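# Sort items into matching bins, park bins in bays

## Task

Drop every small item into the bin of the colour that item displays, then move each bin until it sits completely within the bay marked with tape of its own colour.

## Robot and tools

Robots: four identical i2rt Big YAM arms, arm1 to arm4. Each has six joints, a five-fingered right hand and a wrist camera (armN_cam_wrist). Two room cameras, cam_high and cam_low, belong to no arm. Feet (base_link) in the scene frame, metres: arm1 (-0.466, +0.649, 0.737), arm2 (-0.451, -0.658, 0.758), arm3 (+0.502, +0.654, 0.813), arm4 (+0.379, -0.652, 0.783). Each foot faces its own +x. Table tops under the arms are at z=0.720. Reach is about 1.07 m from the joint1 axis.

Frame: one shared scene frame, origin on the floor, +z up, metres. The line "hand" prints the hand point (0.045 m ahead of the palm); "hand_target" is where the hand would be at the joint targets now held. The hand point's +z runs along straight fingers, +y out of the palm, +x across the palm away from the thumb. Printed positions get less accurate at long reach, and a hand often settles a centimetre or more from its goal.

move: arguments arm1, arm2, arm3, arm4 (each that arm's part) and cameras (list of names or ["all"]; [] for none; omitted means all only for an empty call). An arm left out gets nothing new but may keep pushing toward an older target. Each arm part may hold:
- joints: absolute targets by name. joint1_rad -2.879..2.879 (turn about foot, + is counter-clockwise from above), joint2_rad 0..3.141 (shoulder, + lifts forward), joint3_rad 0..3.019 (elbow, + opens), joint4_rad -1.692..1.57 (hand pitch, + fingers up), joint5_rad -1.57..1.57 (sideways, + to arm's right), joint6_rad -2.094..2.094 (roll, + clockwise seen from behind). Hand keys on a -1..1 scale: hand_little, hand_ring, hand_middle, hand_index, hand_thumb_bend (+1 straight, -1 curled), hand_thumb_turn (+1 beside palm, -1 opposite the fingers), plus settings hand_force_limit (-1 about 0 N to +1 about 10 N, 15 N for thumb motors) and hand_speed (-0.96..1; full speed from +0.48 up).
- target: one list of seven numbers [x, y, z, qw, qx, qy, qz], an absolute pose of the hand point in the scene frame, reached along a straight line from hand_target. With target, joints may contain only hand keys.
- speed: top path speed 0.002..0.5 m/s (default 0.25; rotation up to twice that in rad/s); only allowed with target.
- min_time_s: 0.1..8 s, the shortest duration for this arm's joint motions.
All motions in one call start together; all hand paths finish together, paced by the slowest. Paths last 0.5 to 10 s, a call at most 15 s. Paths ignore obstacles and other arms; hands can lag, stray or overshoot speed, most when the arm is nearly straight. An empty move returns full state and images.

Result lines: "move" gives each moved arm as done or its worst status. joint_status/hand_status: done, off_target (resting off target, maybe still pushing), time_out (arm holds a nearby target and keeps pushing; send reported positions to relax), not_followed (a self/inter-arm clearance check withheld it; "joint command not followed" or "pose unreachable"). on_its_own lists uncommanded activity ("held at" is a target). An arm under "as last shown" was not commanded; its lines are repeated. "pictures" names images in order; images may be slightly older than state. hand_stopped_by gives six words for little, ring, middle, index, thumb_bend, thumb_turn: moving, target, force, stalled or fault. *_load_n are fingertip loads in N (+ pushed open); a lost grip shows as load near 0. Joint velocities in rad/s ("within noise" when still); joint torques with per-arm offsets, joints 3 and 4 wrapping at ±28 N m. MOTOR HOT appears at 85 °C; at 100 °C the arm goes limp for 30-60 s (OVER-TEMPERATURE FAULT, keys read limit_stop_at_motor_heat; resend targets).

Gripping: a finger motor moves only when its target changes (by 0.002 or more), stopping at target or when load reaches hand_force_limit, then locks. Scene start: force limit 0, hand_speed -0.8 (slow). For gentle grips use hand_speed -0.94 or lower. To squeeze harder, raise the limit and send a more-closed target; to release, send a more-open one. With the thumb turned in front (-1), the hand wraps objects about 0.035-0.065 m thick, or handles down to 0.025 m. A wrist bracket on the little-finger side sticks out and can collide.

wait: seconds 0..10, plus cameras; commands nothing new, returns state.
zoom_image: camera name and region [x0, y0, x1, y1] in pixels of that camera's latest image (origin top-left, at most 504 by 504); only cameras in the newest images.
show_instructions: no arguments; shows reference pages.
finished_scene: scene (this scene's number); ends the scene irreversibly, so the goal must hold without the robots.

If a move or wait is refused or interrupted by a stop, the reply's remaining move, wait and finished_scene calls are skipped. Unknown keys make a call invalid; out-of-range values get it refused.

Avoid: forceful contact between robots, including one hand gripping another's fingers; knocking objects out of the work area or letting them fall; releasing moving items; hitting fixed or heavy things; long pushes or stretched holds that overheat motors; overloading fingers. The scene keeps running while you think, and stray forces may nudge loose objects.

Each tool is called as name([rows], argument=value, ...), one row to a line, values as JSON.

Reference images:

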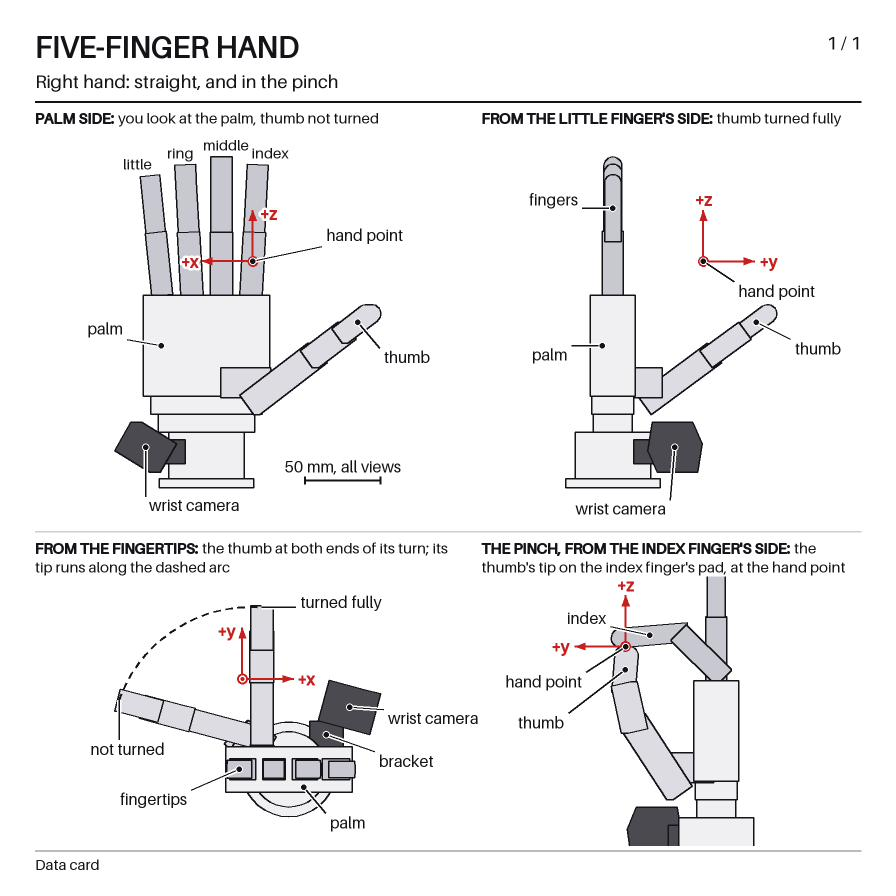

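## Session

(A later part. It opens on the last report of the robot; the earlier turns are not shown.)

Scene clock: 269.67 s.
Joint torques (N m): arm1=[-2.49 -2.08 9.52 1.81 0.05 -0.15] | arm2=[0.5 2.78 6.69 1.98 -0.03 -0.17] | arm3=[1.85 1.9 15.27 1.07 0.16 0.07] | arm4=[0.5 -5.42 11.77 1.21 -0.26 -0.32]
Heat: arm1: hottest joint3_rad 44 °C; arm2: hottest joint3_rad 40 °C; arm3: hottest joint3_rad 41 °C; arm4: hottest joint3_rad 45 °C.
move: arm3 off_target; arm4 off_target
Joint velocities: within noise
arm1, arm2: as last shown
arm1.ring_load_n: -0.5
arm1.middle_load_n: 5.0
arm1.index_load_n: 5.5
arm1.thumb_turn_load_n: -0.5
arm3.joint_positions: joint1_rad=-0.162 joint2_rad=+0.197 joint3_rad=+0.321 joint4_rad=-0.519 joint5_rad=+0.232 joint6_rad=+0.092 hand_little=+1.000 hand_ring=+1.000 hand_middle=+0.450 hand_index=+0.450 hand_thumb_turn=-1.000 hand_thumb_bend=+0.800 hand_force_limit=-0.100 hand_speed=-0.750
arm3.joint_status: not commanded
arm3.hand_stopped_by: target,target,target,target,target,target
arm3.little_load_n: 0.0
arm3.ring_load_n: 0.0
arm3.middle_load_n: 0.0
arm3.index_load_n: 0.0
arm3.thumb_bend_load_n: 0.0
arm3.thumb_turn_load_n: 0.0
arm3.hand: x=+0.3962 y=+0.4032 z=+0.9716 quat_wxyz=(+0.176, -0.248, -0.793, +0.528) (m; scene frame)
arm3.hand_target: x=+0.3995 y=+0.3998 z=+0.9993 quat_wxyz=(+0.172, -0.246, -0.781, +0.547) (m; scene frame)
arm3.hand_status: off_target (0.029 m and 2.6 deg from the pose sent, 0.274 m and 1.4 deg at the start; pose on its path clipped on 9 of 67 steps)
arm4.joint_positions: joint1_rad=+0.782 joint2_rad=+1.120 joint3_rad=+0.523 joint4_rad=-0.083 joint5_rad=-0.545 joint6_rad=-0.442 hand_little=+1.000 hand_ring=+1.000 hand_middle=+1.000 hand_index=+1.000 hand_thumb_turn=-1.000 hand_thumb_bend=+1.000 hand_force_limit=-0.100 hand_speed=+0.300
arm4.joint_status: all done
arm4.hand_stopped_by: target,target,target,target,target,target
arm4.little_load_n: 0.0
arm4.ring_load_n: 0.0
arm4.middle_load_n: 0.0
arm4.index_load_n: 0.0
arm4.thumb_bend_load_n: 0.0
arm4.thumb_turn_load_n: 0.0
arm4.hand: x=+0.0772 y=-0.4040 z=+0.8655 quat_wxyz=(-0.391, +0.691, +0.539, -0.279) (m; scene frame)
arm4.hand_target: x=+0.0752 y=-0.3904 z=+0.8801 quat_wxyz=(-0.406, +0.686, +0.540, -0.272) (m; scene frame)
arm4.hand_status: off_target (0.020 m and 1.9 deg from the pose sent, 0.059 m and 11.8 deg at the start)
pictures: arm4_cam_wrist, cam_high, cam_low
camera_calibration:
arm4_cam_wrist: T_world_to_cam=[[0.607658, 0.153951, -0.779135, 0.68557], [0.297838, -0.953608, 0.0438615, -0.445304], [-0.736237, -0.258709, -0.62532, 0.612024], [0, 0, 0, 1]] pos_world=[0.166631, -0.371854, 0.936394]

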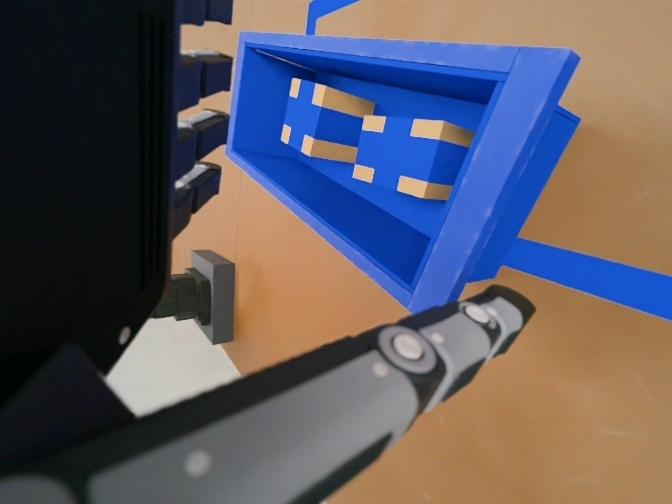

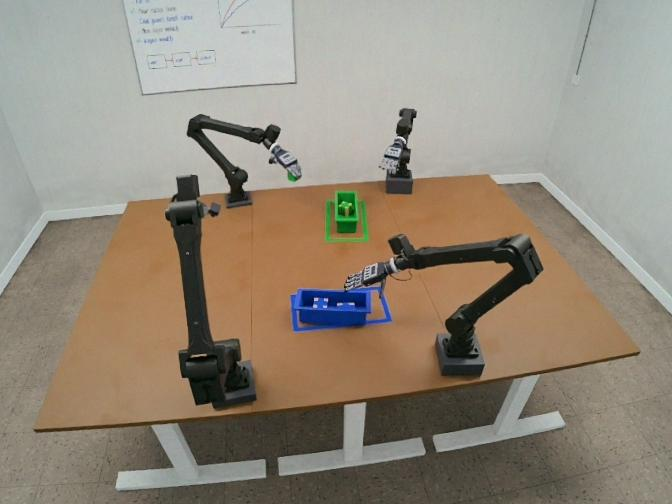

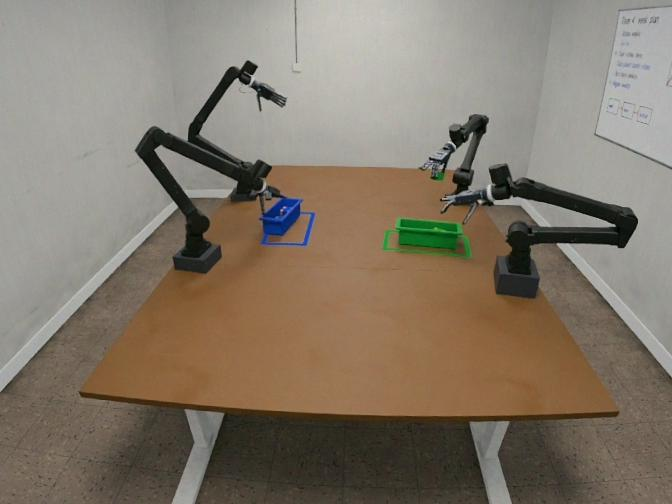

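move(arm1={"target":[0.145,0.303,0.90,0.1629,-0.2326,0.7854,-0.5500],"speed":0.25}, arm4={"target":[0.075,-0.382,0.785,0.4057,-0.6857,-0.5399,0.3194],"speed":0.1}, cameras=["arm1_cam_wrist","arm4_cam_wrist","cam_high","cam_low"])

zoom_image(camera="cam_high", region=[270, 150, 410, 330])

zoom_image(camera="cam_low", region=[370, 150, 490, 270])

arm4: "target": qw, qx, qy, qz must be a unit quaternion (the sum of their squares is 1)
Scene clock: 293.73 s.
Joint torques (N m): arm1=[-3.02 -2.73 9.32 1.59 0.09 -0.12] | arm2=[0.15 2.61 6.67 1.98 0.01 -0.16] | arm3=[1.79 1.85 15.28 1.02 0.18 0.08] | arm4=[0.67 -4.89 12.03 1.31 -0.28 -0.32]
Heat: arm1: hottest joint3_rad 43 °C; arm2: hottest joint3_rad 41 °C; arm3: hottest joint3_rad 43 °C; arm4: hottest joint3_rad 47 °C.
Joint velocities: within noise
arm1.joint_positions: joint1_rad=+0.899 joint2_rad=+0.800 joint3_rad=+0.704 joint4_rad=-0.357 joint5_rad=+0.284 joint6_rad=+0.190 hand_little=+1.000 hand_ring=+1.000 hand_middle=+0.143 hand_index=+0.142 hand_thumb_turn=-1.000 hand_thumb_bend=+0.599 hand_force_limit=-0.100 hand_speed=-0.920
arm1.joint_status: not commanded
arm1.hand_stopped_by: target,target,force,force,force,target
arm1.little_load_n: 0.0
arm1.ring_load_n: 0.0
arm1.middle_load_n: 5.0
arm1.index_load_n: 5.0
arm1.thumb_bend_load_n: 10.5
arm1.thumb_turn_load_n: -1.0
arm1.hand: x=-0.1222 y=+0.4310 z=+0.9854 quat_wxyz=(-0.206, +0.278, -0.794, +0.500) (m; scene frame)
arm1.hand_target: x=-0.1298 y=+0.4300 z=+0.9801 quat_wxyz=(-0.199, +0.279, -0.797, +0.498) (m; scene frame)
arm1.hand_status: not commanded
arm2.joint_positions: joint1_rad=-0.076 joint2_rad=+0.610 joint3_rad=+1.456 joint4_rad=-1.453 joint5_rad=-0.109 joint6_rad=-0.918 hand_little=+1.000 hand_ring=+1.000 hand_middle=+1.000 hand_index=+1.000 hand_thumb_turn=+1.000 hand_thumb_bend=+1.000 hand_force_limit=+0.000 hand_speed=-0.800
arm2.joint_status: not commanded
arm2.hand_stopped_by: target,target,target,target,target,target
arm2.little_load_n: 0.0
arm2.ring_load_n: 0.0
arm2.middle_load_n: 0.0
arm2.index_load_n: 0.0
arm2.thumb_bend_load_n: 0.0
arm2.thumb_turn_load_n: 0.0
arm2.hand: x=-0.4547 y=-0.4720 z=+1.2446 quat_wxyz=(-0.441, +0.772, +0.430, +0.160) (m; scene frame)
arm2.hand_target: x=-0.4547 y=-0.4737 z=+1.2517 quat_wxyz=(-0.448, +0.767, +0.428, +0.164) (m; scene frame)
arm2.hand_status: not commanded
arm3.joint_positions: joint1_rad=-0.162 joint2_rad=+0.197 joint3_rad=+0.321 joint4_rad=-0.519 joint5_rad=+0.232 joint6_rad=+0.092 hand_little=+1.000 hand_ring=+1.000 hand_middle=+0.450 hand_index=+0.450 hand_thumb_turn=-1.000 hand_thumb_bend=+0.800 hand_force_limit=-0.100 hand_speed=-0.750
arm3.joint_status: not commanded
arm3.hand_stopped_by: target,target,target,target,target,target
arm3.little_load_n: 0.0
arm3.ring_load_n: 0.0
arm3.middle_load_n: -0.5
arm3.index_load_n: 0.0
arm3.thumb_bend_load_n: 0.0
arm3.thumb_turn_load_n: 0.0
arm3.hand: x=+0.3962 y=+0.4032 z=+0.9716 quat_wxyz=(+0.176, -0.249, -0.792, +0.528) (m; scene frame)
arm3.hand_target: x=+0.3995 y=+0.3998 z=+0.9993 quat_wxyz=(+0.172, -0.246, -0.781, +0.547) (m; scene frame)
arm3.hand_status: off_target (0.029 m and 2.6 deg from the pose sent, 0.274 m and 1.4 deg at the start; pose on its path clipped on 9 of 67 steps)
arm4.joint_positions: joint1_rad=+0.782 joint2_rad=+1.120 joint3_rad=+0.523 joint4_rad=-0.083 joint5_rad=-0.545 joint6_rad=-0.442 hand_little=+1.000 hand_ring=+1.000 hand_middle=+1.000 hand_index=+1.000 hand_thumb_turn=-1.000 hand_thumb_bend=+1.000 hand_force_limit=-0.100 hand_speed=+0.300
arm4.joint_status: all done
arm4.hand_stopped_by: target,target,target,target,target,target
arm4.little_load_n: 0.0
arm4.ring_load_n: 0.0
arm4.middle_load_n: 0.0
arm4.index_load_n: 0.0
arm4.thumb_bend_load_n: 0.0
arm4.thumb_turn_load_n: 0.0
arm4.hand: x=+0.0772 y=-0.4040 z=+0.8655 quat_wxyz=(-0.391, +0.691, +0.539, -0.279) (m; scene frame)
arm4.hand_target: x=+0.0752 y=-0.3904 z=+0.8801 quat_wxyz=(-0.406, +0.686, +0.540, -0.272) (m; scene frame)
arm4.hand_status: off_target (0.020 m and 1.9 deg from the pose sent, 0.059 m and 11.8 deg at the start)
pictures: none

Scaled by 2.800.
This view is cut from an older image: the scene may have changed since it was taken.

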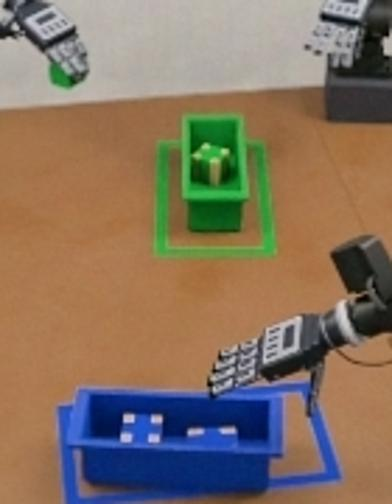

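Scaled by 4.200.
This view is cut from an older image: the scene may have changed since it was taken.

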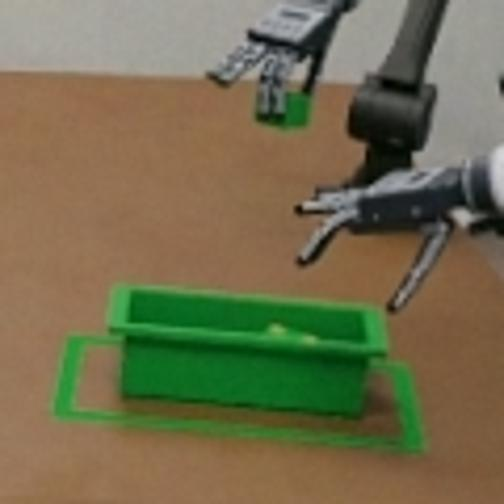

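move(arm1={"target":[0.145,0.303,0.90,0.1629,-0.2326,0.7854,-0.5500],"speed":0.25}, arm4={"target":[0.075,-0.382,0.785,0.3908,-0.6769,-0.5403,0.3120],"speed":0.1}, cameras=["arm1_cam_wrist","arm4_cam_wrist","cam_high","cam_low"])

zoom_image(camera="cam_high", region=[270, 150, 410, 330])

zoom_image(camera="cam_low", region=[240, 150, 490, 270])

Scene clock: 305.43 s.
Joint torques (N m): arm1=[-0.38 -12.51 13.39 3 0.45 0.02] | arm2=[0.91 2.26 6.67 2 0.04 -0.18] | arm3=[1.85 1.9 15.27 1.01 0.19 0.07] | arm4=[0.5 -5.3 6.27 2.89 -0.54 -0.3]
Heat: arm1: hottest joint3_rad 43 °C; arm2: hottest joint3_rad 41 °C; arm3: hottest joint3_rad 44 °C; arm4: hottest joint3_rad 48 °C.
move: arm1 off_target; arm4 done
Joint velocities: within noise
arm1.joint_positions: joint1_rad=+0.991 joint2_rad=+1.689 joint3_rad=+1.155 joint4_rad=+0.064 joint5_rad=+0.524 joint6_rad=+0.211 hand_little=+1.000 hand_ring=+1.000 hand_middle=+0.143 hand_index=+0.142 hand_thumb_turn=-1.000 hand_thumb_bend=+0.599 hand_force_limit=-0.100 hand_speed=-0.920
arm1.joint_status: not commanded
arm1.hand_stopped_by: target,target,force,force,force,target
arm1.little_load_n: 0.0
arm1.ring_load_n: 0.0
arm1.middle_load_n: 5.0
arm1.index_load_n: 5.0
arm1.thumb_bend_load_n: 10.5
arm1.thumb_turn_load_n: -0.5
arm1.hand: x=+0.1183 y=+0.3094 z=+0.8794 quat_wxyz=(-0.143, +0.244, -0.796, +0.535) (m; scene frame)
arm1.hand_target: x=+0.1430 y=+0.3044 z=+0.9006 quat_wxyz=(-0.163, +0.233, -0.785, +0.550) (m; scene frame)
arm1.hand_status: off_target (0.034 m and 3.3 deg from the pose sent, 0.308 m and 9.2 deg at the start)
arm2.joint_positions: joint1_rad=-0.076 joint2_rad=+0.610 joint3_rad=+1.456 joint4_rad=-1.453 joint5_rad=-0.109 joint6_rad=-0.918 hand_little=+1.000 hand_ring=+1.000 hand_middle=+1.000 hand_index=+1.000 hand_thumb_turn=+1.000 hand_thumb_bend=+1.000 hand_force_limit=+0.000 hand_speed=-0.800
arm2.joint_status: not commanded
arm2.hand_stopped_by: target,target,target,target,target,target
arm2.little_load_n: 0.0
arm2.ring_load_n: 0.0
arm2.middle_load_n: 0.0
arm2.index_load_n: -0.5
arm2.thumb_bend_load_n: 0.0
arm2.thumb_turn_load_n: 0.0
arm2.hand: x=-0.4547 y=-0.4720 z=+1.2446 quat_wxyz=(-0.441, +0.772, +0.430, +0.160) (m; scene frame)
arm2.hand_target: x=-0.4547 y=-0.4737 z=+1.2517 quat_wxyz=(-0.448, +0.767, +0.428, +0.164) (m; scene frame)
arm2.hand_status: not commanded
arm3.joint_positions: joint1_rad=-0.162 joint2_rad=+0.197 joint3_rad=+0.321 joint4_rad=-0.519 joint5_rad=+0.232 joint6_rad=+0.092 hand_little=+1.000 hand_ring=+1.000 hand_middle=+0.450 hand_index=+0.450 hand_thumb_turn=-1.000 hand_thumb_bend=+0.800 hand_force_limit=-0.100 hand_speed=-0.750
arm3.joint_status: not commanded
arm3.hand_stopped_by: target,target,target,target,target,target
arm3.little_load_n: -0.5
arm3.ring_load_n: 0.0
arm3.middle_load_n: 0.0
arm3.index_load_n: 0.0
arm3.thumb_bend_load_n: 0.0
arm3.thumb_turn_load_n: 0.0
arm3.hand: x=+0.3962 y=+0.4032 z=+0.9716 quat_wxyz=(+0.176, -0.249, -0.792, +0.528) (m; scene frame)
arm3.hand_target: x=+0.3995 y=+0.3998 z=+0.9993 quat_wxyz=(+0.172, -0.246, -0.781, +0.547) (m; scene frame)
arm3.hand_status: not commanded
arm4.joint_positions: joint1_rad=+0.721 joint2_rad=+1.430 joint3_rad=+0.482 joint4_rad=+0.257 joint5_rad=-0.670 joint6_rad=-0.465 hand_little=+1.000 hand_ring=+1.000 hand_middle=+1.000 hand_index=+1.000 hand_thumb_turn=-1.000 hand_thumb_bend=+1.000 hand_force_limit=-0.100 hand_speed=+0.300
arm4.joint_status: not commanded
arm4.hand_stopped_by: target,target,target,target,target,target
arm4.little_load_n: 0.0
arm4.ring_load_n: 0.0
arm4.middle_load_n: 0.0
arm4.index_load_n: 0.0
arm4.thumb_bend_load_n: 0.0
arm4.thumb_turn_load_n: 0.0
arm4.hand: x=+0.0705 y=-0.3855 z=+0.7905 quat_wxyz=(-0.387, +0.677, +0.540, -0.316) (m; scene frame)
arm4.hand_target: x=+0.0750 y=-0.3822 z=+0.7851 quat_wxyz=(-0.391, +0.677, +0.540, -0.312) (m; scene frame)
arm4.hand_status: done (0.008 m and 0.7 deg from the pose sent, 0.083 m and 4.1 deg at the start)
pictures: arm1_cam_wrist, arm4_cam_wrist, cam_high, cam_low
camera_calibration:
arm1_cam_wrist: T_world_to_cam=[[-0.401827, 0.129714, -0.906482, 0.811212], [0.399724, 0.915471, -0.0461905, -0.290972], [0.823866, -0.380903, -0.419711, 0.502888], [0, 0, 0, 1]] pos_world=[0.0279639, 0.352703, 0.932977]
arm4_cam_wrist: T_world_to_cam=[[0.557063, 0.153611, -0.81614, 0.661024], [0.345239, -0.936636, 0.0593558, -0.431389], [-0.755308, -0.314828, -0.574798, 0.504748], [0, 0, 0, 1]] pos_world=[0.161941, -0.346686, 0.855222]

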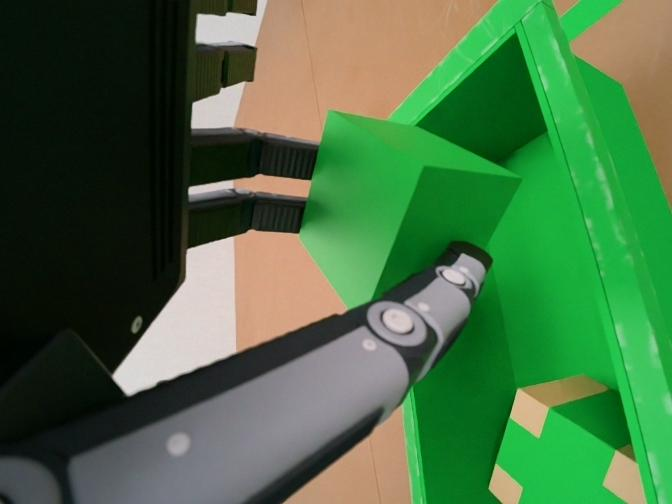

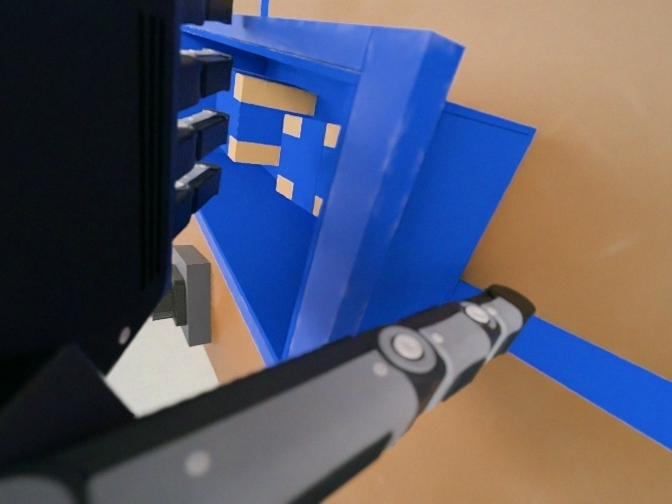

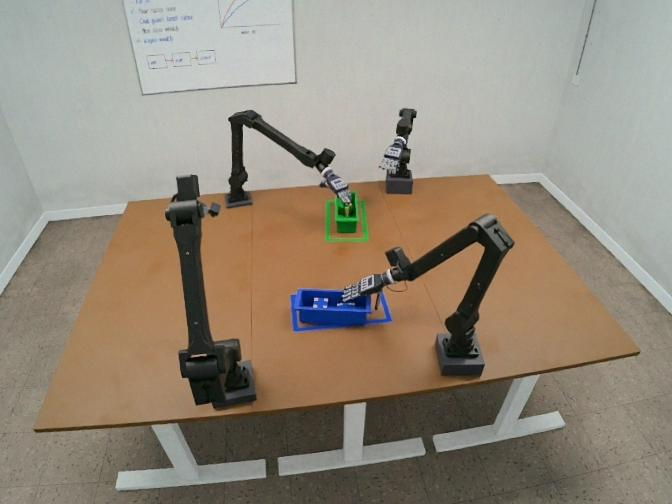

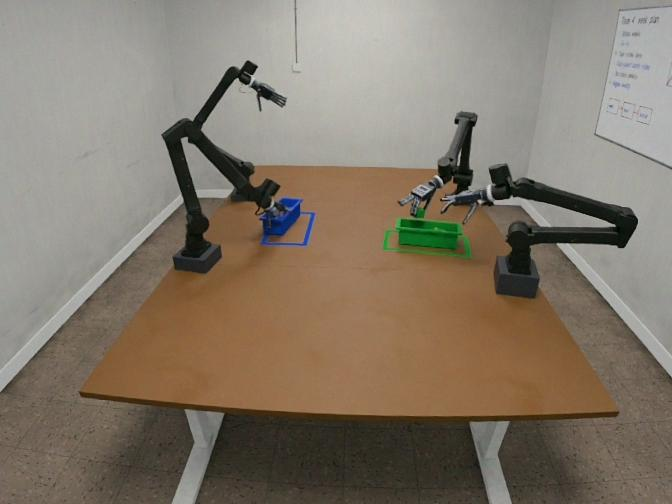

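Scaled by 2.800.

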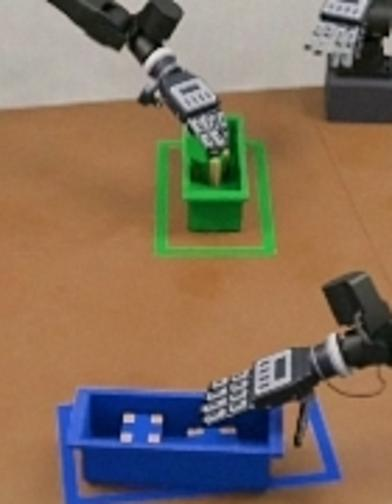

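Scaled by 2.016.

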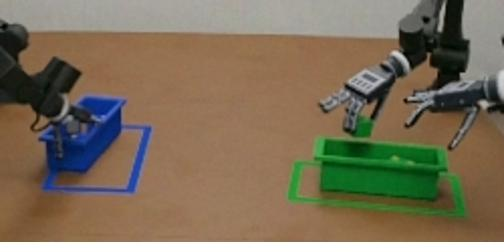

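move(arm1={"target":[0.160,0.311,0.86,0.1629,-0.2326,0.7854,-0.5500],"speed":0.1}, arm4={"joints":{"hand_speed":-0.5,"hand_force_limit":-0.3,"hand_index":0.1,"hand_middle":0.1,"hand_thumb_bend":0.5}})

move(arm1={"target":[0.160,0.311,0.82,0.1629,-0.2326,0.7854,-0.5500],"speed":0.1}, arm4={"joints":{"hand_speed":-0.9,"hand_force_limit":0.0,"hand_index":-0.6,"hand_middle":-0.6,"hand_thumb_bend":-0.2}}, cameras=["arm1_cam_wrist","arm4_cam_wrist"])

Scene clock: 320.70 s.
Joint torques (N m): arm1=[-0.79 -13.33 12.26 3.07 0.49 0.07] | arm2=[0.38 2.37 6.68 2.04 0.02 -0.19] | arm3=[1.85 1.9 15.28 1.01 0.18 0.07] | arm4=[0.85 -5.77 6.27 2.77 -0.53 -0.29]
Heat: arm1: hottest joint3_rad 44 °C; arm2: hottest joint3_rad 41 °C; arm3: hottest joint3_rad 45 °C; arm4: hottest joint3_rad 46 °C.
move: arm1 off_target; arm4 done
Joint velocities: within noise
arm1.joint_positions: joint1_rad=+1.014 joint2_rad=+1.775 joint3_rad=+1.155 joint4_rad=+0.142 joint5_rad=+0.546 joint6_rad=+0.219 hand_little=+1.000 hand_ring=+1.000 hand_middle=+0.143 hand_index=+0.142 hand_thumb_turn=-1.000 hand_thumb_bend=+0.599 hand_force_limit=-0.100 hand_speed=-0.920
arm1.joint_status: not commanded
arm1.hand_stopped_by: target,target,force,force,force,target
arm1.little_load_n: 0.0
arm1.ring_load_n: 0.0
arm1.middle_load_n: 5.0
arm1.index_load_n: 5.0
arm1.thumb_bend_load_n: 10.5
arm1.thumb_turn_load_n: -1.0
arm1.hand: x=+0.1351 y=+0.3152 z=+0.8404 quat_wxyz=(-0.141, +0.246, -0.795, +0.536) (m; scene frame)
arm1.hand_target: x=+0.1582 y=+0.3119 z=+0.8608 quat_wxyz=(-0.163, +0.233, -0.785, +0.550) (m; scene frame)
arm1.hand_status: off_target (0.032 m and 3.5 deg from the pose sent, 0.046 m and 3.3 deg at the start)
arm2, arm3: as last shown
arm2.index_load_n: 0.0
arm3.little_load_n: 0.0
arm4.joint_positions: joint1_rad=+0.721 joint2_rad=+1.430 joint3_rad=+0.482 joint4_rad=+0.257 joint5_rad=-0.670 joint6_rad=-0.465 hand_little=+1.000 hand_ring=+1.000 hand_middle=+0.100 hand_index=+0.100 hand_thumb_turn=-1.000 hand_thumb_bend=+0.500 hand_force_limit=-0.300 hand_speed=-0.500
arm4.joint_status: all done
arm4.hand_stopped_by: target,target,target,target,target,target
arm4.little_load_n: 0.0
arm4.ring_load_n: 0.0
arm4.middle_load_n: -0.5
arm4.index_load_n: 0.0
arm4.thumb_bend_load_n: 0.0
arm4.thumb_turn_load_n: 0.0
arm4.hand: x=+0.0706 y=-0.3854 z=+0.7905 quat_wxyz=(-0.387, +0.677, +0.540, -0.316) (m; scene frame)
arm4.hand_target: x=+0.0750 y=-0.3821 z=+0.7852 quat_wxyz=(-0.391, +0.677, +0.540, -0.312) (m; scene frame)
arm4.hand_status: not commanded
pictures: none

Scene clock: 323.73 s.
Joint torques (N m): arm1=[-0.91 -12.51 9.72 3.21 0.4 0.01] | arm2=[0.79 1.9 6.63 1.99 0.03 -0.19] | arm3=[1.85 1.85 15.27 1.01 0.18 0.08] | arm4=[0.62 -6.18 6.3 2.63 -0.4 -0.25]
Heat: arm1: hottest joint3_rad 44 °C; arm2: hottest joint3_rad 41 °C; arm3: hottest joint3_rad 45 °C; arm4: hottest joint3_rad 46 °C.
move: arm1 off_target; arm4 off_target
Joint velocities: within noise
arm1.joint_positions: joint1_rad=+1.015 joint2_rad=+1.834 joint3_rad=+1.155 joint4_rad=+0.237 joint5_rad=+0.549 joint6_rad=+0.222 hand_little=+1.000 hand_ring=+1.000 hand_middle=+0.143 hand_index=+0.142 hand_thumb_turn=-1.000 hand_thumb_bend=+0.599 hand_force_limit=-0.100 hand_speed=-0.920
arm1.joint_status: not commanded
arm1.hand_stopped_by: target,target,force,force,force,target
arm1.little_load_n: 0.0
arm1.ring_load_n: 0.0
arm1.middle_load_n: 5.0
arm1.index_load_n: 5.5
arm1.thumb_bend_load_n: 10.5
arm1.thumb_turn_load_n: -1.0
arm1.hand: x=+0.1471 y=+0.3098 z=+0.8209 quat_wxyz=(-0.153, +0.236, -0.790, +0.545) (m; scene frame)
arm1.hand_target: x=+0.1596 y=+0.3112 z=+0.8202 quat_wxyz=(-0.163, +0.232, -0.785, +0.550) (m; scene frame)
arm1.hand_status: off_target (0.013 m and 1.4 deg from the pose sent, 0.032 m and 3.5 deg at the start)
arm2, arm3: as last shown
arm3.ring_load_n: -0.5
arm4.joint_positions: joint1_rad=+0.720 joint2_rad=+1.434 joint3_rad=+0.482 joint4_rad=+0.259 joint5_rad=-0.673 joint6_rad=-0.470 hand_little=+1.000 hand_ring=+1.000 hand_middle=-0.231 hand_index=-0.270 hand_thumb_turn=-1.000 hand_thumb_bend=+0.323 hand_force_limit=+0.000 hand_speed=-0.900
arm4.joint_status: hand_middle off_target (ended at -0.231, target -0.600); hand_index off_target (ended at -0.270, target -0.600); hand_thumb_bend off_target (ended at +0.323, target -0.200); the others done
arm4.hand_stopped_by: target,target,force,force,force,target
arm4.little_load_n: 0.0
arm4.ring_load_n: 0.0
arm4.middle_load_n: 6.5
arm4.index_load_n: 4.5
arm4.thumb_bend_load_n: 8.0
arm4.thumb_turn_load_n: 0.5
arm4.hand: x=+0.0708 y=-0.3851 z=+0.7896 quat_wxyz=(-0.387, +0.676, +0.541, -0.316) (m; scene frame)
arm4.hand_target: x=+0.0750 y=-0.3821 z=+0.7852 quat_wxyz=(-0.391, +0.677, +0.540, -0.312) (m; scene frame)
arm4.hand_status: not commanded
pictures: arm1_cam_wrist, arm4_cam_wrist
camera_calibration:
arm1_cam_wrist: T_world_to_cam=[[-0.373903, 0.116144, -0.920167, 0.781008], [0.403422, 0.913722, -0.0485976, -0.303562], [0.835133, -0.389387, -0.388499, 0.430063], [0, 0, 0, 1]] pos_world=[0.0553252, 0.354123, 0.870984]
arm4_cam_wrist: T_world_to_cam=[[0.556684, 0.157202, -0.815714, 0.66114], [0.348078, -0.935718, 0.0572172, -0.429348], [-0.754284, -0.315784, -0.575618, 0.504771], [0, 0, 0, 1]] pos_world=[0.162141, -0.346282, 0.854422]

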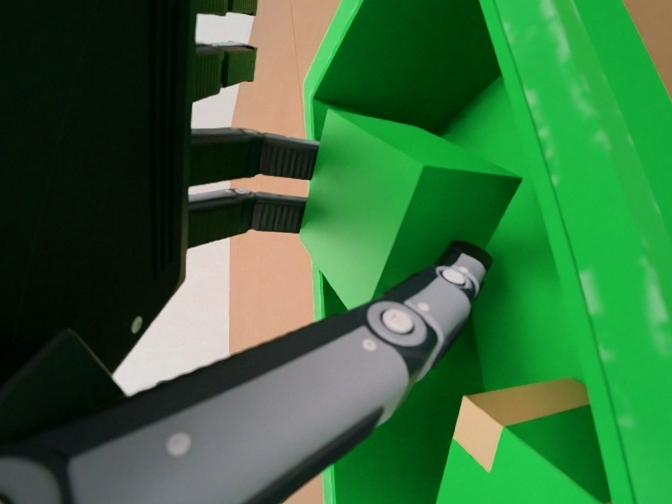

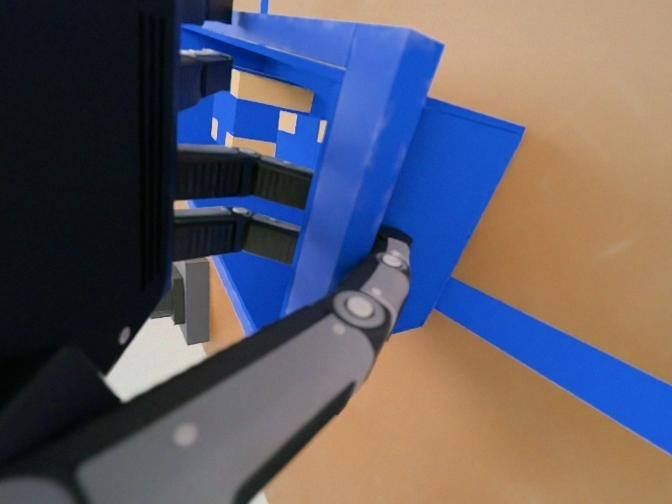

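move(arm1={"target":[0.156,0.313,0.773,0.1629,-0.2326,0.7854,-0.5500],"speed":0.1}, arm4={"target":[0.119,-0.310,0.790,0.3539,-0.6129,-0.6119,0.3533],"speed":0.1}, cameras=["arm1_cam_wrist","arm4_cam_wrist","cam_high","cam_low"])

zoom_image(camera="cam_high", region=[270, 160, 410, 340])

zoom_image(camera="cam_low", region=[240, 150, 490, 270])

Scene clock: 334.60 s.
Joint torques (N m): arm1=[-0.5 -13.04 7.13 3.25 0.4 0.04] | arm2=[0.32 2.43 6.5 2.02 0.01 -0.19] | arm3=[1.85 1.9 15.28 1.01 0.19 0.08] | arm4=[0.85 -8.18 10.07 0.53 -0.63 -0.3]
Heat: arm1: hottest joint3_rad 43 °C; arm2: hottest joint3_rad 41 °C; arm3: hottest joint3_rad 45 °C; arm4: hottest joint3_rad 45 °C.
move: arm1 off_target; arm4 off_target
Joint velocities: within noise
arm1.joint_positions: joint1_rad=+1.015 joint2_rad=+1.908 joint3_rad=+1.140 joint4_rad=+0.355 joint5_rad=+0.549 joint6_rad=+0.222 hand_little=+1.000 hand_ring=+1.000 hand_middle=+0.143 hand_index=+0.142 hand_thumb_turn=-1.000 hand_thumb_bend=+0.599 hand_force_limit=-0.100 hand_speed=-0.920
arm1.joint_status: not commanded
arm1.hand_stopped_by: target,target,force,force,force,target
arm1.little_load_n: 0.0
arm1.ring_load_n: 0.0
arm1.middle_load_n: 4.5
arm1.index_load_n: 5.0
arm1.thumb_bend_load_n: 10.5
arm1.thumb_turn_load_n: -1.0
arm1.hand: x=+0.1540 y=+0.3067 z=+0.7889 quat_wxyz=(-0.162, +0.230, -0.784, +0.553) (m; scene frame)
arm1.hand_target: x=+0.1556 y=+0.3131 z=+0.7733 quat_wxyz=(-0.163, +0.233, -0.786, +0.550) (m; scene frame)
arm1.hand_status: off_target (0.017 m and 0.5 deg from the pose sent, 0.049 m and 1.5 deg at the start)
arm2, arm3: as last shown
arm3.ring_load_n: 0.0
arm4.joint_positions: joint1_rad=+0.491 joint2_rad=+1.582 joint3_rad=+0.725 joint4_rad=-0.214 joint5_rad=-0.968 joint6_rad=-0.969 hand_little=+1.000 hand_ring=+1.000 hand_middle=-0.231 hand_index=-0.270 hand_thumb_turn=-1.000 hand_thumb_bend=+0.324 hand_force_limit=+0.000 hand_speed=-0.900
arm4.joint_status: not commanded
arm4.hand_stopped_by: target,target,force,force,force,target
arm4.little_load_n: 0.0
arm4.ring_load_n: 0.0
arm4.middle_load_n: 5.5
arm4.index_load_n: 3.5
arm4.thumb_bend_load_n: 9.5
arm4.thumb_turn_load_n: 2.0
arm4.hand: x=+0.1190 y=-0.3261 z=+0.7882 quat_wxyz=(-0.349, +0.615, +0.609, -0.360) (m; scene frame)
arm4.hand_target: x=+0.1193 y=-0.3103 z=+0.7902 quat_wxyz=(-0.354, +0.613, +0.612, -0.353) (m; scene frame)
arm4.hand_status: off_target (0.016 m and 1.0 deg from the pose sent, 0.089 m and 12.3 deg at the start)
pictures: arm1_cam_wrist, arm4_cam_wrist, cam_high, cam_low
camera_calibration:
arm1_cam_wrist: T_world_to_cam=[[-0.349316, 0.1054, -0.931058, 0.762562], [0.404623, 0.913201, -0.0484283, -0.305268], [0.845138, -0.393644, -0.361643, 0.389288], [0, 0, 0, 1]] pos_world=[0.060891, 0.351638, 0.835989]
arm4_cam_wrist: T_world_to_cam=[[0.507904, 0.266443, -0.819172, 0.668066], [0.541167, -0.838568, 0.0627829, -0.386424], [-0.670204, -0.475196, -0.570102, 0.492535], [0, 0, 0, 1]] pos_world=[0.199906, -0.267993, 0.852317]

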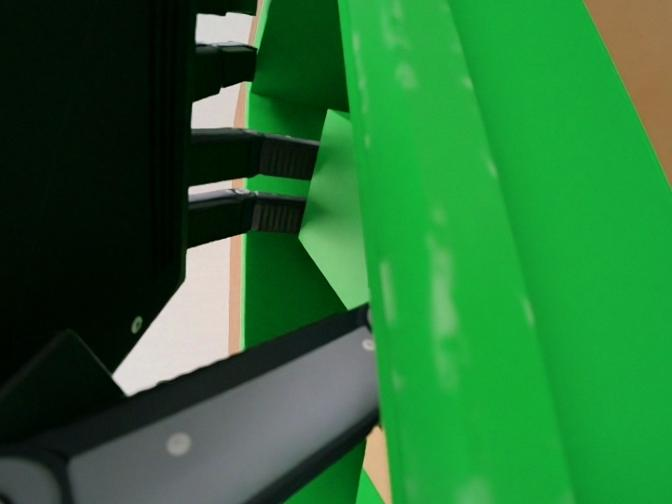

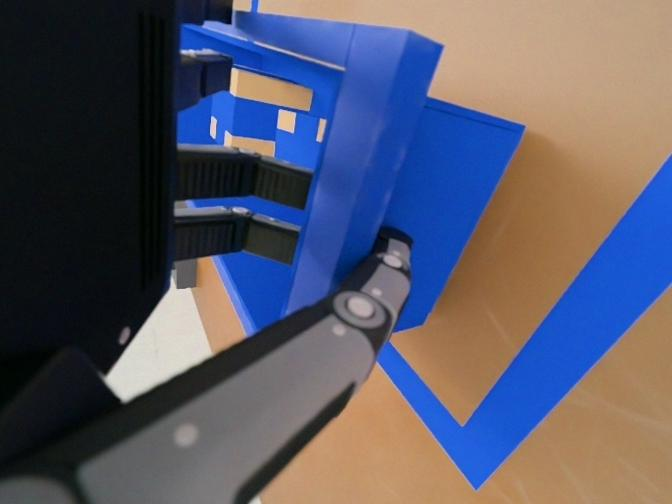

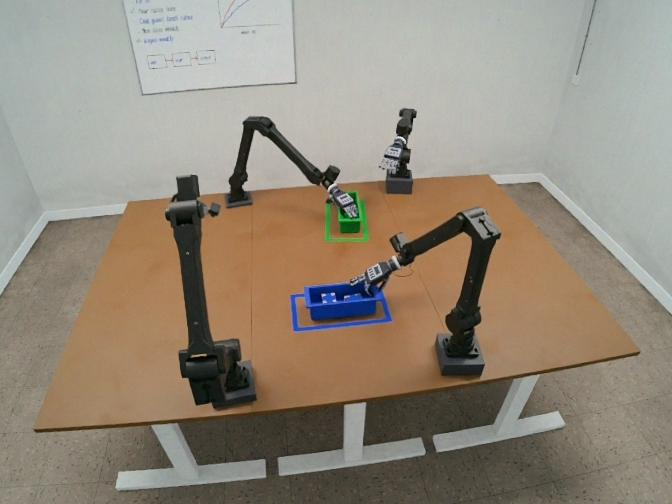

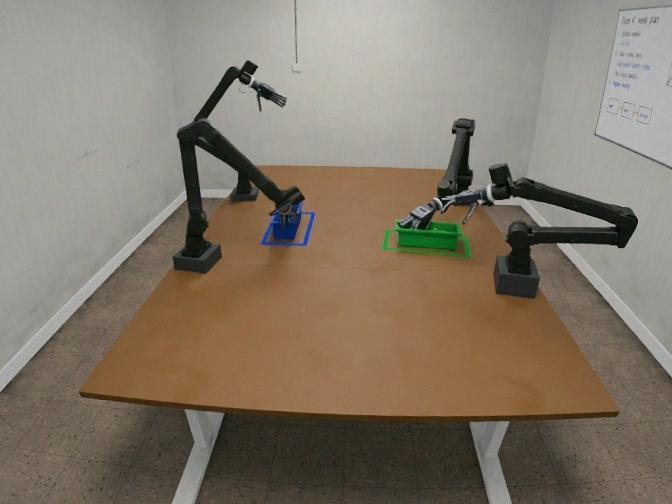

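Scaled by 2.800.

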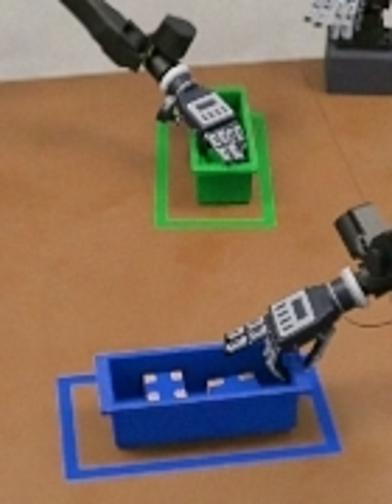

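Scaled by 2.016.

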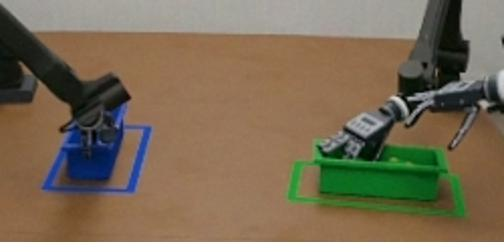

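move(arm1={"target":[0.136,0.314,0.782,0.1629,-0.2326,0.7854,-0.5500],"speed":0.08}, arm4={"target":[0.117,-0.293,0.790,0.3461,-0.5995,-0.6251,0.3609],"speed":0.08})

move(arm1={"joints":{"hand_speed":-0.75,"hand_index":0.4,"hand_middle":0.4,"hand_thumb_bend":0.75}}, arm4={"joints":{"hand_speed":-0.6,"hand_index":0.9,"hand_middle":0.9,"hand_thumb_bend":0.9}})

move(arm1={"target":[0.12,0.325,0.88,0.1629,-0.2326,0.7854,-0.5500],"speed":0.2}, arm4={"target":[0.125,-0.310,0.90,0.3461,-0.5995,-0.6251,0.3609],"speed":0.2}, cameras=["arm1_cam_wrist","arm4_cam_wrist","cam_high","cam_low"])

zoom_image(camera="cam_high", region=[270, 160, 410, 340])

zoom_image(camera="cam_low", region=[240, 150, 490, 270])

Scene clock: 356.33 s.
Joint torques (N m): arm1=[-1.61 -14.8 6.37 2.59 0.16 -0.03] | arm2=[0.44 2.14 6.63 2.02 0.01 -0.18] | arm3=[1.85 1.9 15.28 1.02 0.19 0.07] | arm4=[0.67 -8.82 10.32 0.34 -0.63 -0.29]
Heat: arm1: hottest joint3_rad 43 °C; arm2: hottest joint3_rad 41 °C; arm3: hottest joint3_rad 46 °C; arm4: hottest joint3_rad 46 °C.
move: arm1 done; arm4 off_target
Joint velocities: within noise
arm1.joint_positions: joint1_rad=+1.015 joint2_rad=+1.885 joint3_rad=+1.096 joint4_rad=+0.375 joint5_rad=+0.543 joint6_rad=+0.222 hand_little=+1.000 hand_ring=+1.000 hand_middle=+0.143 hand_index=+0.142 hand_thumb_turn=-1.000 hand_thumb_bend=+0.599 hand_force_limit=-0.100 hand_speed=-0.920
arm1.joint_status: not commanded
arm1.hand_stopped_by: target,target,force,force,force,target
arm1.little_load_n: 0.0
arm1.ring_load_n: 0.5
arm1.middle_load_n: 4.5
arm1.index_load_n: 5.0
arm1.thumb_bend_load_n: 10.5
arm1.thumb_turn_load_n: -0.5
arm1.hand: x=+0.1422 y=+0.3130 z=+0.7867 quat_wxyz=(-0.163, +0.232, -0.784, +0.552) (m; scene frame)
arm1.hand_target: x=+0.1360 y=+0.3140 z=+0.7819 quat_wxyz=(-0.163, +0.233, -0.786, +0.550) (m; scene frame)
arm1.hand_status: done (0.008 m and 0.2 deg from the pose sent, 0.021 m and 0.5 deg at the start)
arm2, arm3: as last shown
arm4.joint_positions: joint1_rad=+0.484 joint2_rad=+1.635 joint3_rad=+0.803 joint4_rad=-0.313 joint5_rad=-0.992 joint6_rad=-1.056 hand_little=+1.000 hand_ring=+1.000 hand_middle=-0.231 hand_index=-0.270 hand_thumb_turn=-1.000 hand_thumb_bend=+0.324 hand_force_limit=+0.000 hand_speed=-0.900
arm4.joint_status: not commanded
arm4.hand_stopped_by: target,target,force,force,force,target
arm4.little_load_n: 0.0
arm4.ring_load_n: 0.0
arm4.middle_load_n: 6.0
arm4.index_load_n: 3.5
arm4.thumb_bend_load_n: 9.5
arm4.thumb_turn_load_n: 1.5
arm4.hand: x=+0.1161 y=-0.3106 z=+0.7881 quat_wxyz=(-0.340, +0.600, +0.623, -0.368) (m; scene frame)
arm4.hand_target: x=+0.1173 y=-0.2935 z=+0.7901 quat_wxyz=(-0.346, +0.600, +0.625, -0.361) (m; scene frame)
arm4.hand_status: off_target (0.018 m and 1.1 deg from the pose sent, 0.033 m and 2.5 deg at the start)
pictures: none

Scene clock: 357.87 s.
Joint torques (N m): arm1=[-2.2 -14.27 6.49 2.59 0.17 -0.03] | arm2=[0.56 1.79 6.67 2.09 0.04 -0.15] | arm3=[1.79 1.85 15.27 1.01 0.19 0.08] | arm4=[0.79 -9.23 10.28 0.46 -0.73 -0.32]
Heat: arm1: hottest joint3_rad 43 °C; arm2: hottest joint3_rad 41 °C; arm3: hottest joint3_rad 46 °C; arm4: hottest joint3_rad 46 °C.
move: arm1 done; arm4 done
Joint velocities: within noise
arm1.joint_positions: joint1_rad=+1.015 joint2_rad=+1.882 joint3_rad=+1.093 joint4_rad=+0.375 joint5_rad=+0.542 joint6_rad=+0.222 hand_little=+1.000 hand_ring=+1.000 hand_middle=+0.400 hand_index=+0.400 hand_thumb_turn=-1.000 hand_thumb_bend=+0.750 hand_force_limit=-0.100 hand_speed=-0.750
arm1.joint_status: all done
arm1.hand_stopped_by: target,target,target,target,target,target
arm1.little_load_n: 0.0
arm1.ring_load_n: 0.0
arm1.middle_load_n: 0.0
arm1.index_load_n: -1.5
arm1.thumb_bend_load_n: 0.0
arm1.thumb_turn_load_n: 0.5
arm1.hand: x=+0.1415 y=+0.3136 z=+0.7872 quat_wxyz=(-0.164, +0.233, -0.784, +0.551) (m; scene frame)
arm1.hand_target: x=+0.1360 y=+0.3140 z=+0.7820 quat_wxyz=(-0.163, +0.233, -0.786, +0.550) (m; scene frame)
arm1.hand_status: not commanded
arm2, arm3: as last shown
arm3.thumb_turn_load_n: 0.5
arm4.joint_positions: joint1_rad=+0.484 joint2_rad=+1.635 joint3_rad=+0.803 joint4_rad=-0.315 joint5_rad=-0.991 joint6_rad=-1.057 hand_little=+1.000 hand_ring=+1.000 hand_middle=+0.900 hand_index=+0.900 hand_thumb_turn=-1.000 hand_thumb_bend=+0.900 hand_force_limit=+0.000 hand_speed=-0.600
arm4.joint_status: all done
arm4.hand_stopped_by: target,target,target,target,target,target
arm4.little_load_n: 0.0
arm4.ring_load_n: 0.0
arm4.middle_load_n: 0.0
arm4.index_load_n: 0.0
arm4.thumb_bend_load_n: 0.0
arm4.thumb_turn_load_n: 0.0
arm4.hand: x=+0.1167 y=-0.3106 z=+0.7877 quat_wxyz=(-0.340, +0.601, +0.623, -0.367) (m; scene frame)
arm4.hand_target: x=+0.1174 y=-0.2934 z=+0.7902 quat_wxyz=(-0.346, +0.600, +0.625, -0.361) (m; scene frame)
arm4.hand_status: not commanded
pictures: none

Scene clock: 359.33 s.
Joint torques (N m): arm1=[-1.96 -12.81 9.77 1.62 0.48 -0.05] | arm2=[0.67 2.37 6.67 2.18 0.02 -0.16] | arm3=[1.79 1.9 15.28 0.99 0.19 0.08] | arm4=[0.21 -8.47 12.48 0.44 -0.88 -0.32]
Heat: arm1: hottest joint3_rad 42 °C; arm2: hottest joint3_rad 41 °C; arm3: hottest joint3_rad 47 °C; arm4: hottest joint3_rad 46 °C.
move: arm1 done; arm4 off_target
Joint velocities: within noise
arm1.joint_positions: joint1_rad=+1.015 joint2_rad=+1.669 joint3_rad=+1.086 joint4_rad=+0.171 joint5_rad=+0.542 joint6_rad=+0.222 hand_little=+1.000 hand_ring=+1.000 hand_middle=+0.400 hand_index=+0.400 hand_thumb_turn=-1.000 hand_thumb_bend=+0.750 hand_force_limit=-0.100 hand_speed=-0.750
arm1.joint_status: not commanded
arm1.hand_stopped_by: target,target,target,target,target,target
arm1.little_load_n: 0.0
arm1.ring_load_n: 0.0
arm1.middle_load_n: 0.0
arm1.index_load_n: 0.0
arm1.thumb_bend_load_n: 0.0
arm1.thumb_turn_load_n: 0.0
arm1.hand: x=+0.1174 y=+0.3243 z=+0.8789 quat_wxyz=(-0.164, +0.232, -0.784, +0.552) (m; scene frame)
arm1.hand_target: x=+0.1199 y=+0.3250 z=+0.8799 quat_wxyz=(-0.163, +0.233, -0.785, +0.550) (m; scene frame)
arm1.hand_status: done (0.003 m and 0.4 deg from the pose sent, 0.096 m and 0.2 deg at the start)
arm2, arm3: as last shown
arm3.thumb_turn_load_n: 0.0
arm4.joint_positions: joint1_rad=+0.479 joint2_rad=+1.404 joint3_rad=+0.876 joint4_rad=-0.645 joint5_rad=-0.990 joint6_rad=-1.066 hand_little=+1.000 hand_ring=+1.000 hand_middle=+0.900 hand_index=+0.900 hand_thumb_turn=-1.000 hand_thumb_bend=+0.900 hand_force_limit=+0.000 hand_speed=-0.600
arm4.joint_status: not commanded
arm4.hand_stopped_by: target,target,target,target,target,target
arm4.little_load_n: 0.0
arm4.ring_load_n: 0.0
arm4.middle_load_n: 0.0
arm4.index_load_n: 0.0
arm4.thumb_bend_load_n: 0.0
arm4.thumb_turn_load_n: 0.0
arm4.hand: x=+0.1251 y=-0.3284 z=+0.8875 quat_wxyz=(-0.332, +0.605, +0.622, -0.370) (m; scene frame)
arm4.hand_target: x=+0.1253 y=-0.3106 z=+0.9002 quat_wxyz=(-0.346, +0.599, +0.625, -0.361) (m; scene frame)
arm4.hand_status: off_target (0.022 m and 2.1 deg from the pose sent, 0.113 m and 1.1 deg at the start)
pictures: arm1_cam_wrist, arm4_cam_wrist, cam_high, cam_low
camera_calibration:
arm1_cam_wrist: T_world_to_cam=[[-0.348611, 0.104621, -0.93141, 0.832247], [0.398689, 0.915915, -0.0463421, -0.30416], [0.848244, -0.387498, -0.361009, 0.456834], [0, 0, 0, 1]] pos_world=[0.0238888, 0.368537, 0.925989]
arm4_cam_wrist: T_world_to_cam=[[0.503553, 0.274808, -0.819094, 0.750069], [0.578327, -0.811545, 0.0832626, -0.411774], [-0.64185, -0.515632, -0.567585, 0.533067], [0, 0, 0, 1]] pos_world=[0.202589, -0.265432, 0.951223]

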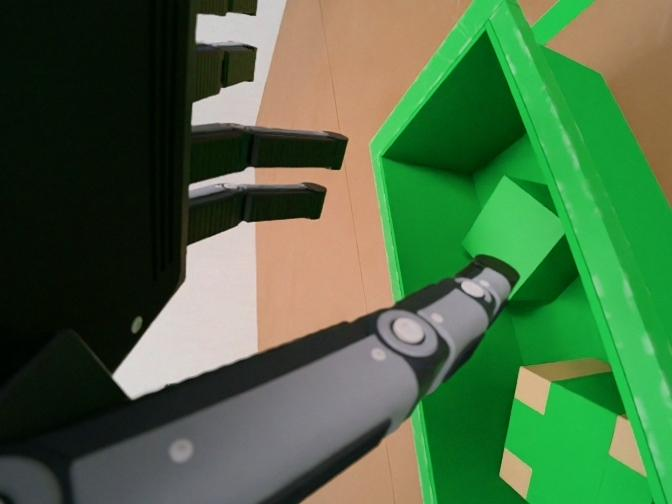

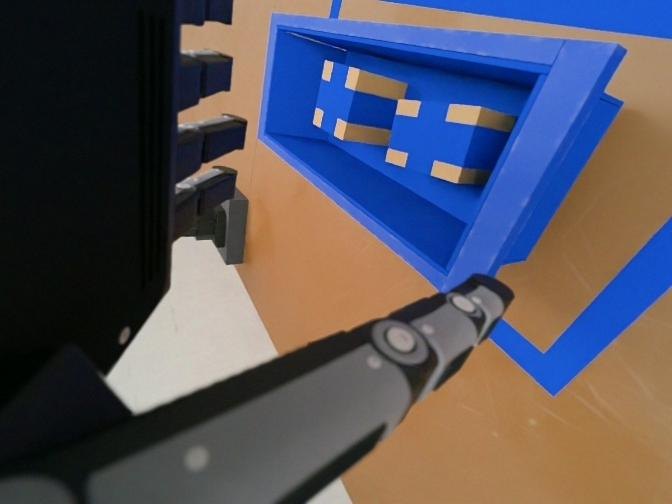

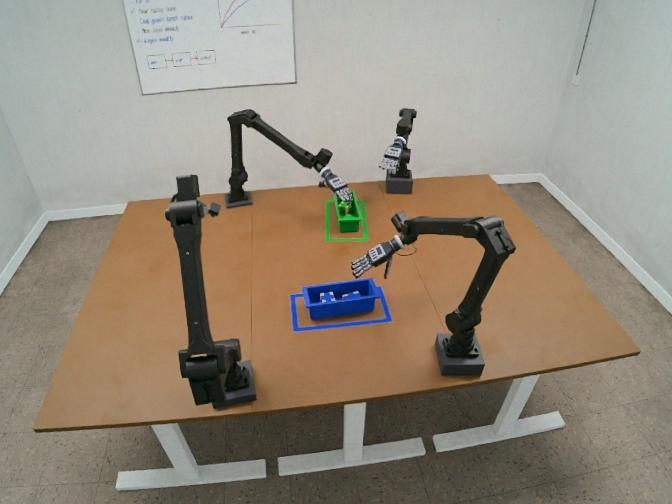

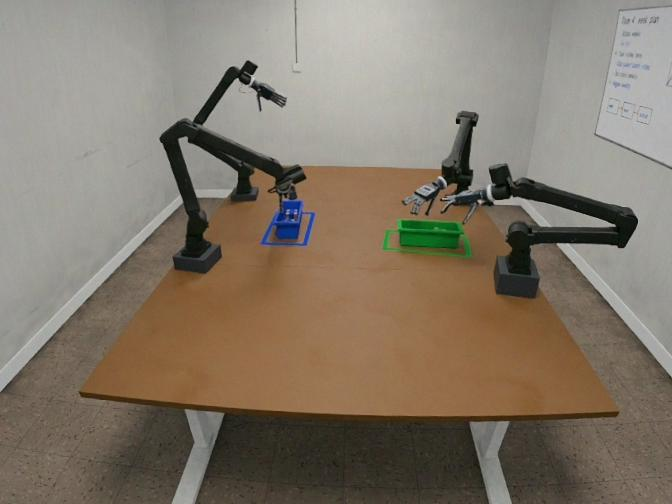

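Scaled by 2.800.

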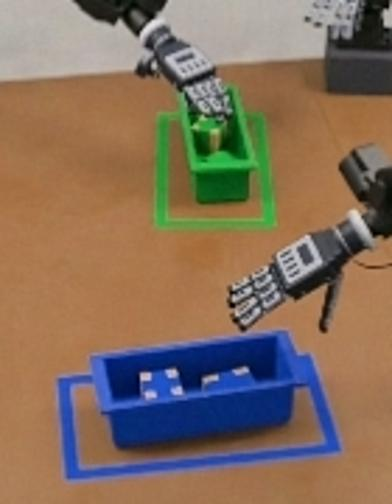

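Scaled by 2.016.

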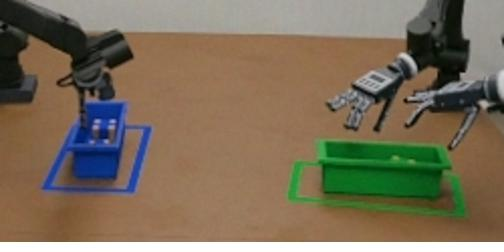

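finished_scene(scene=2)

The scene is finished: the task was done.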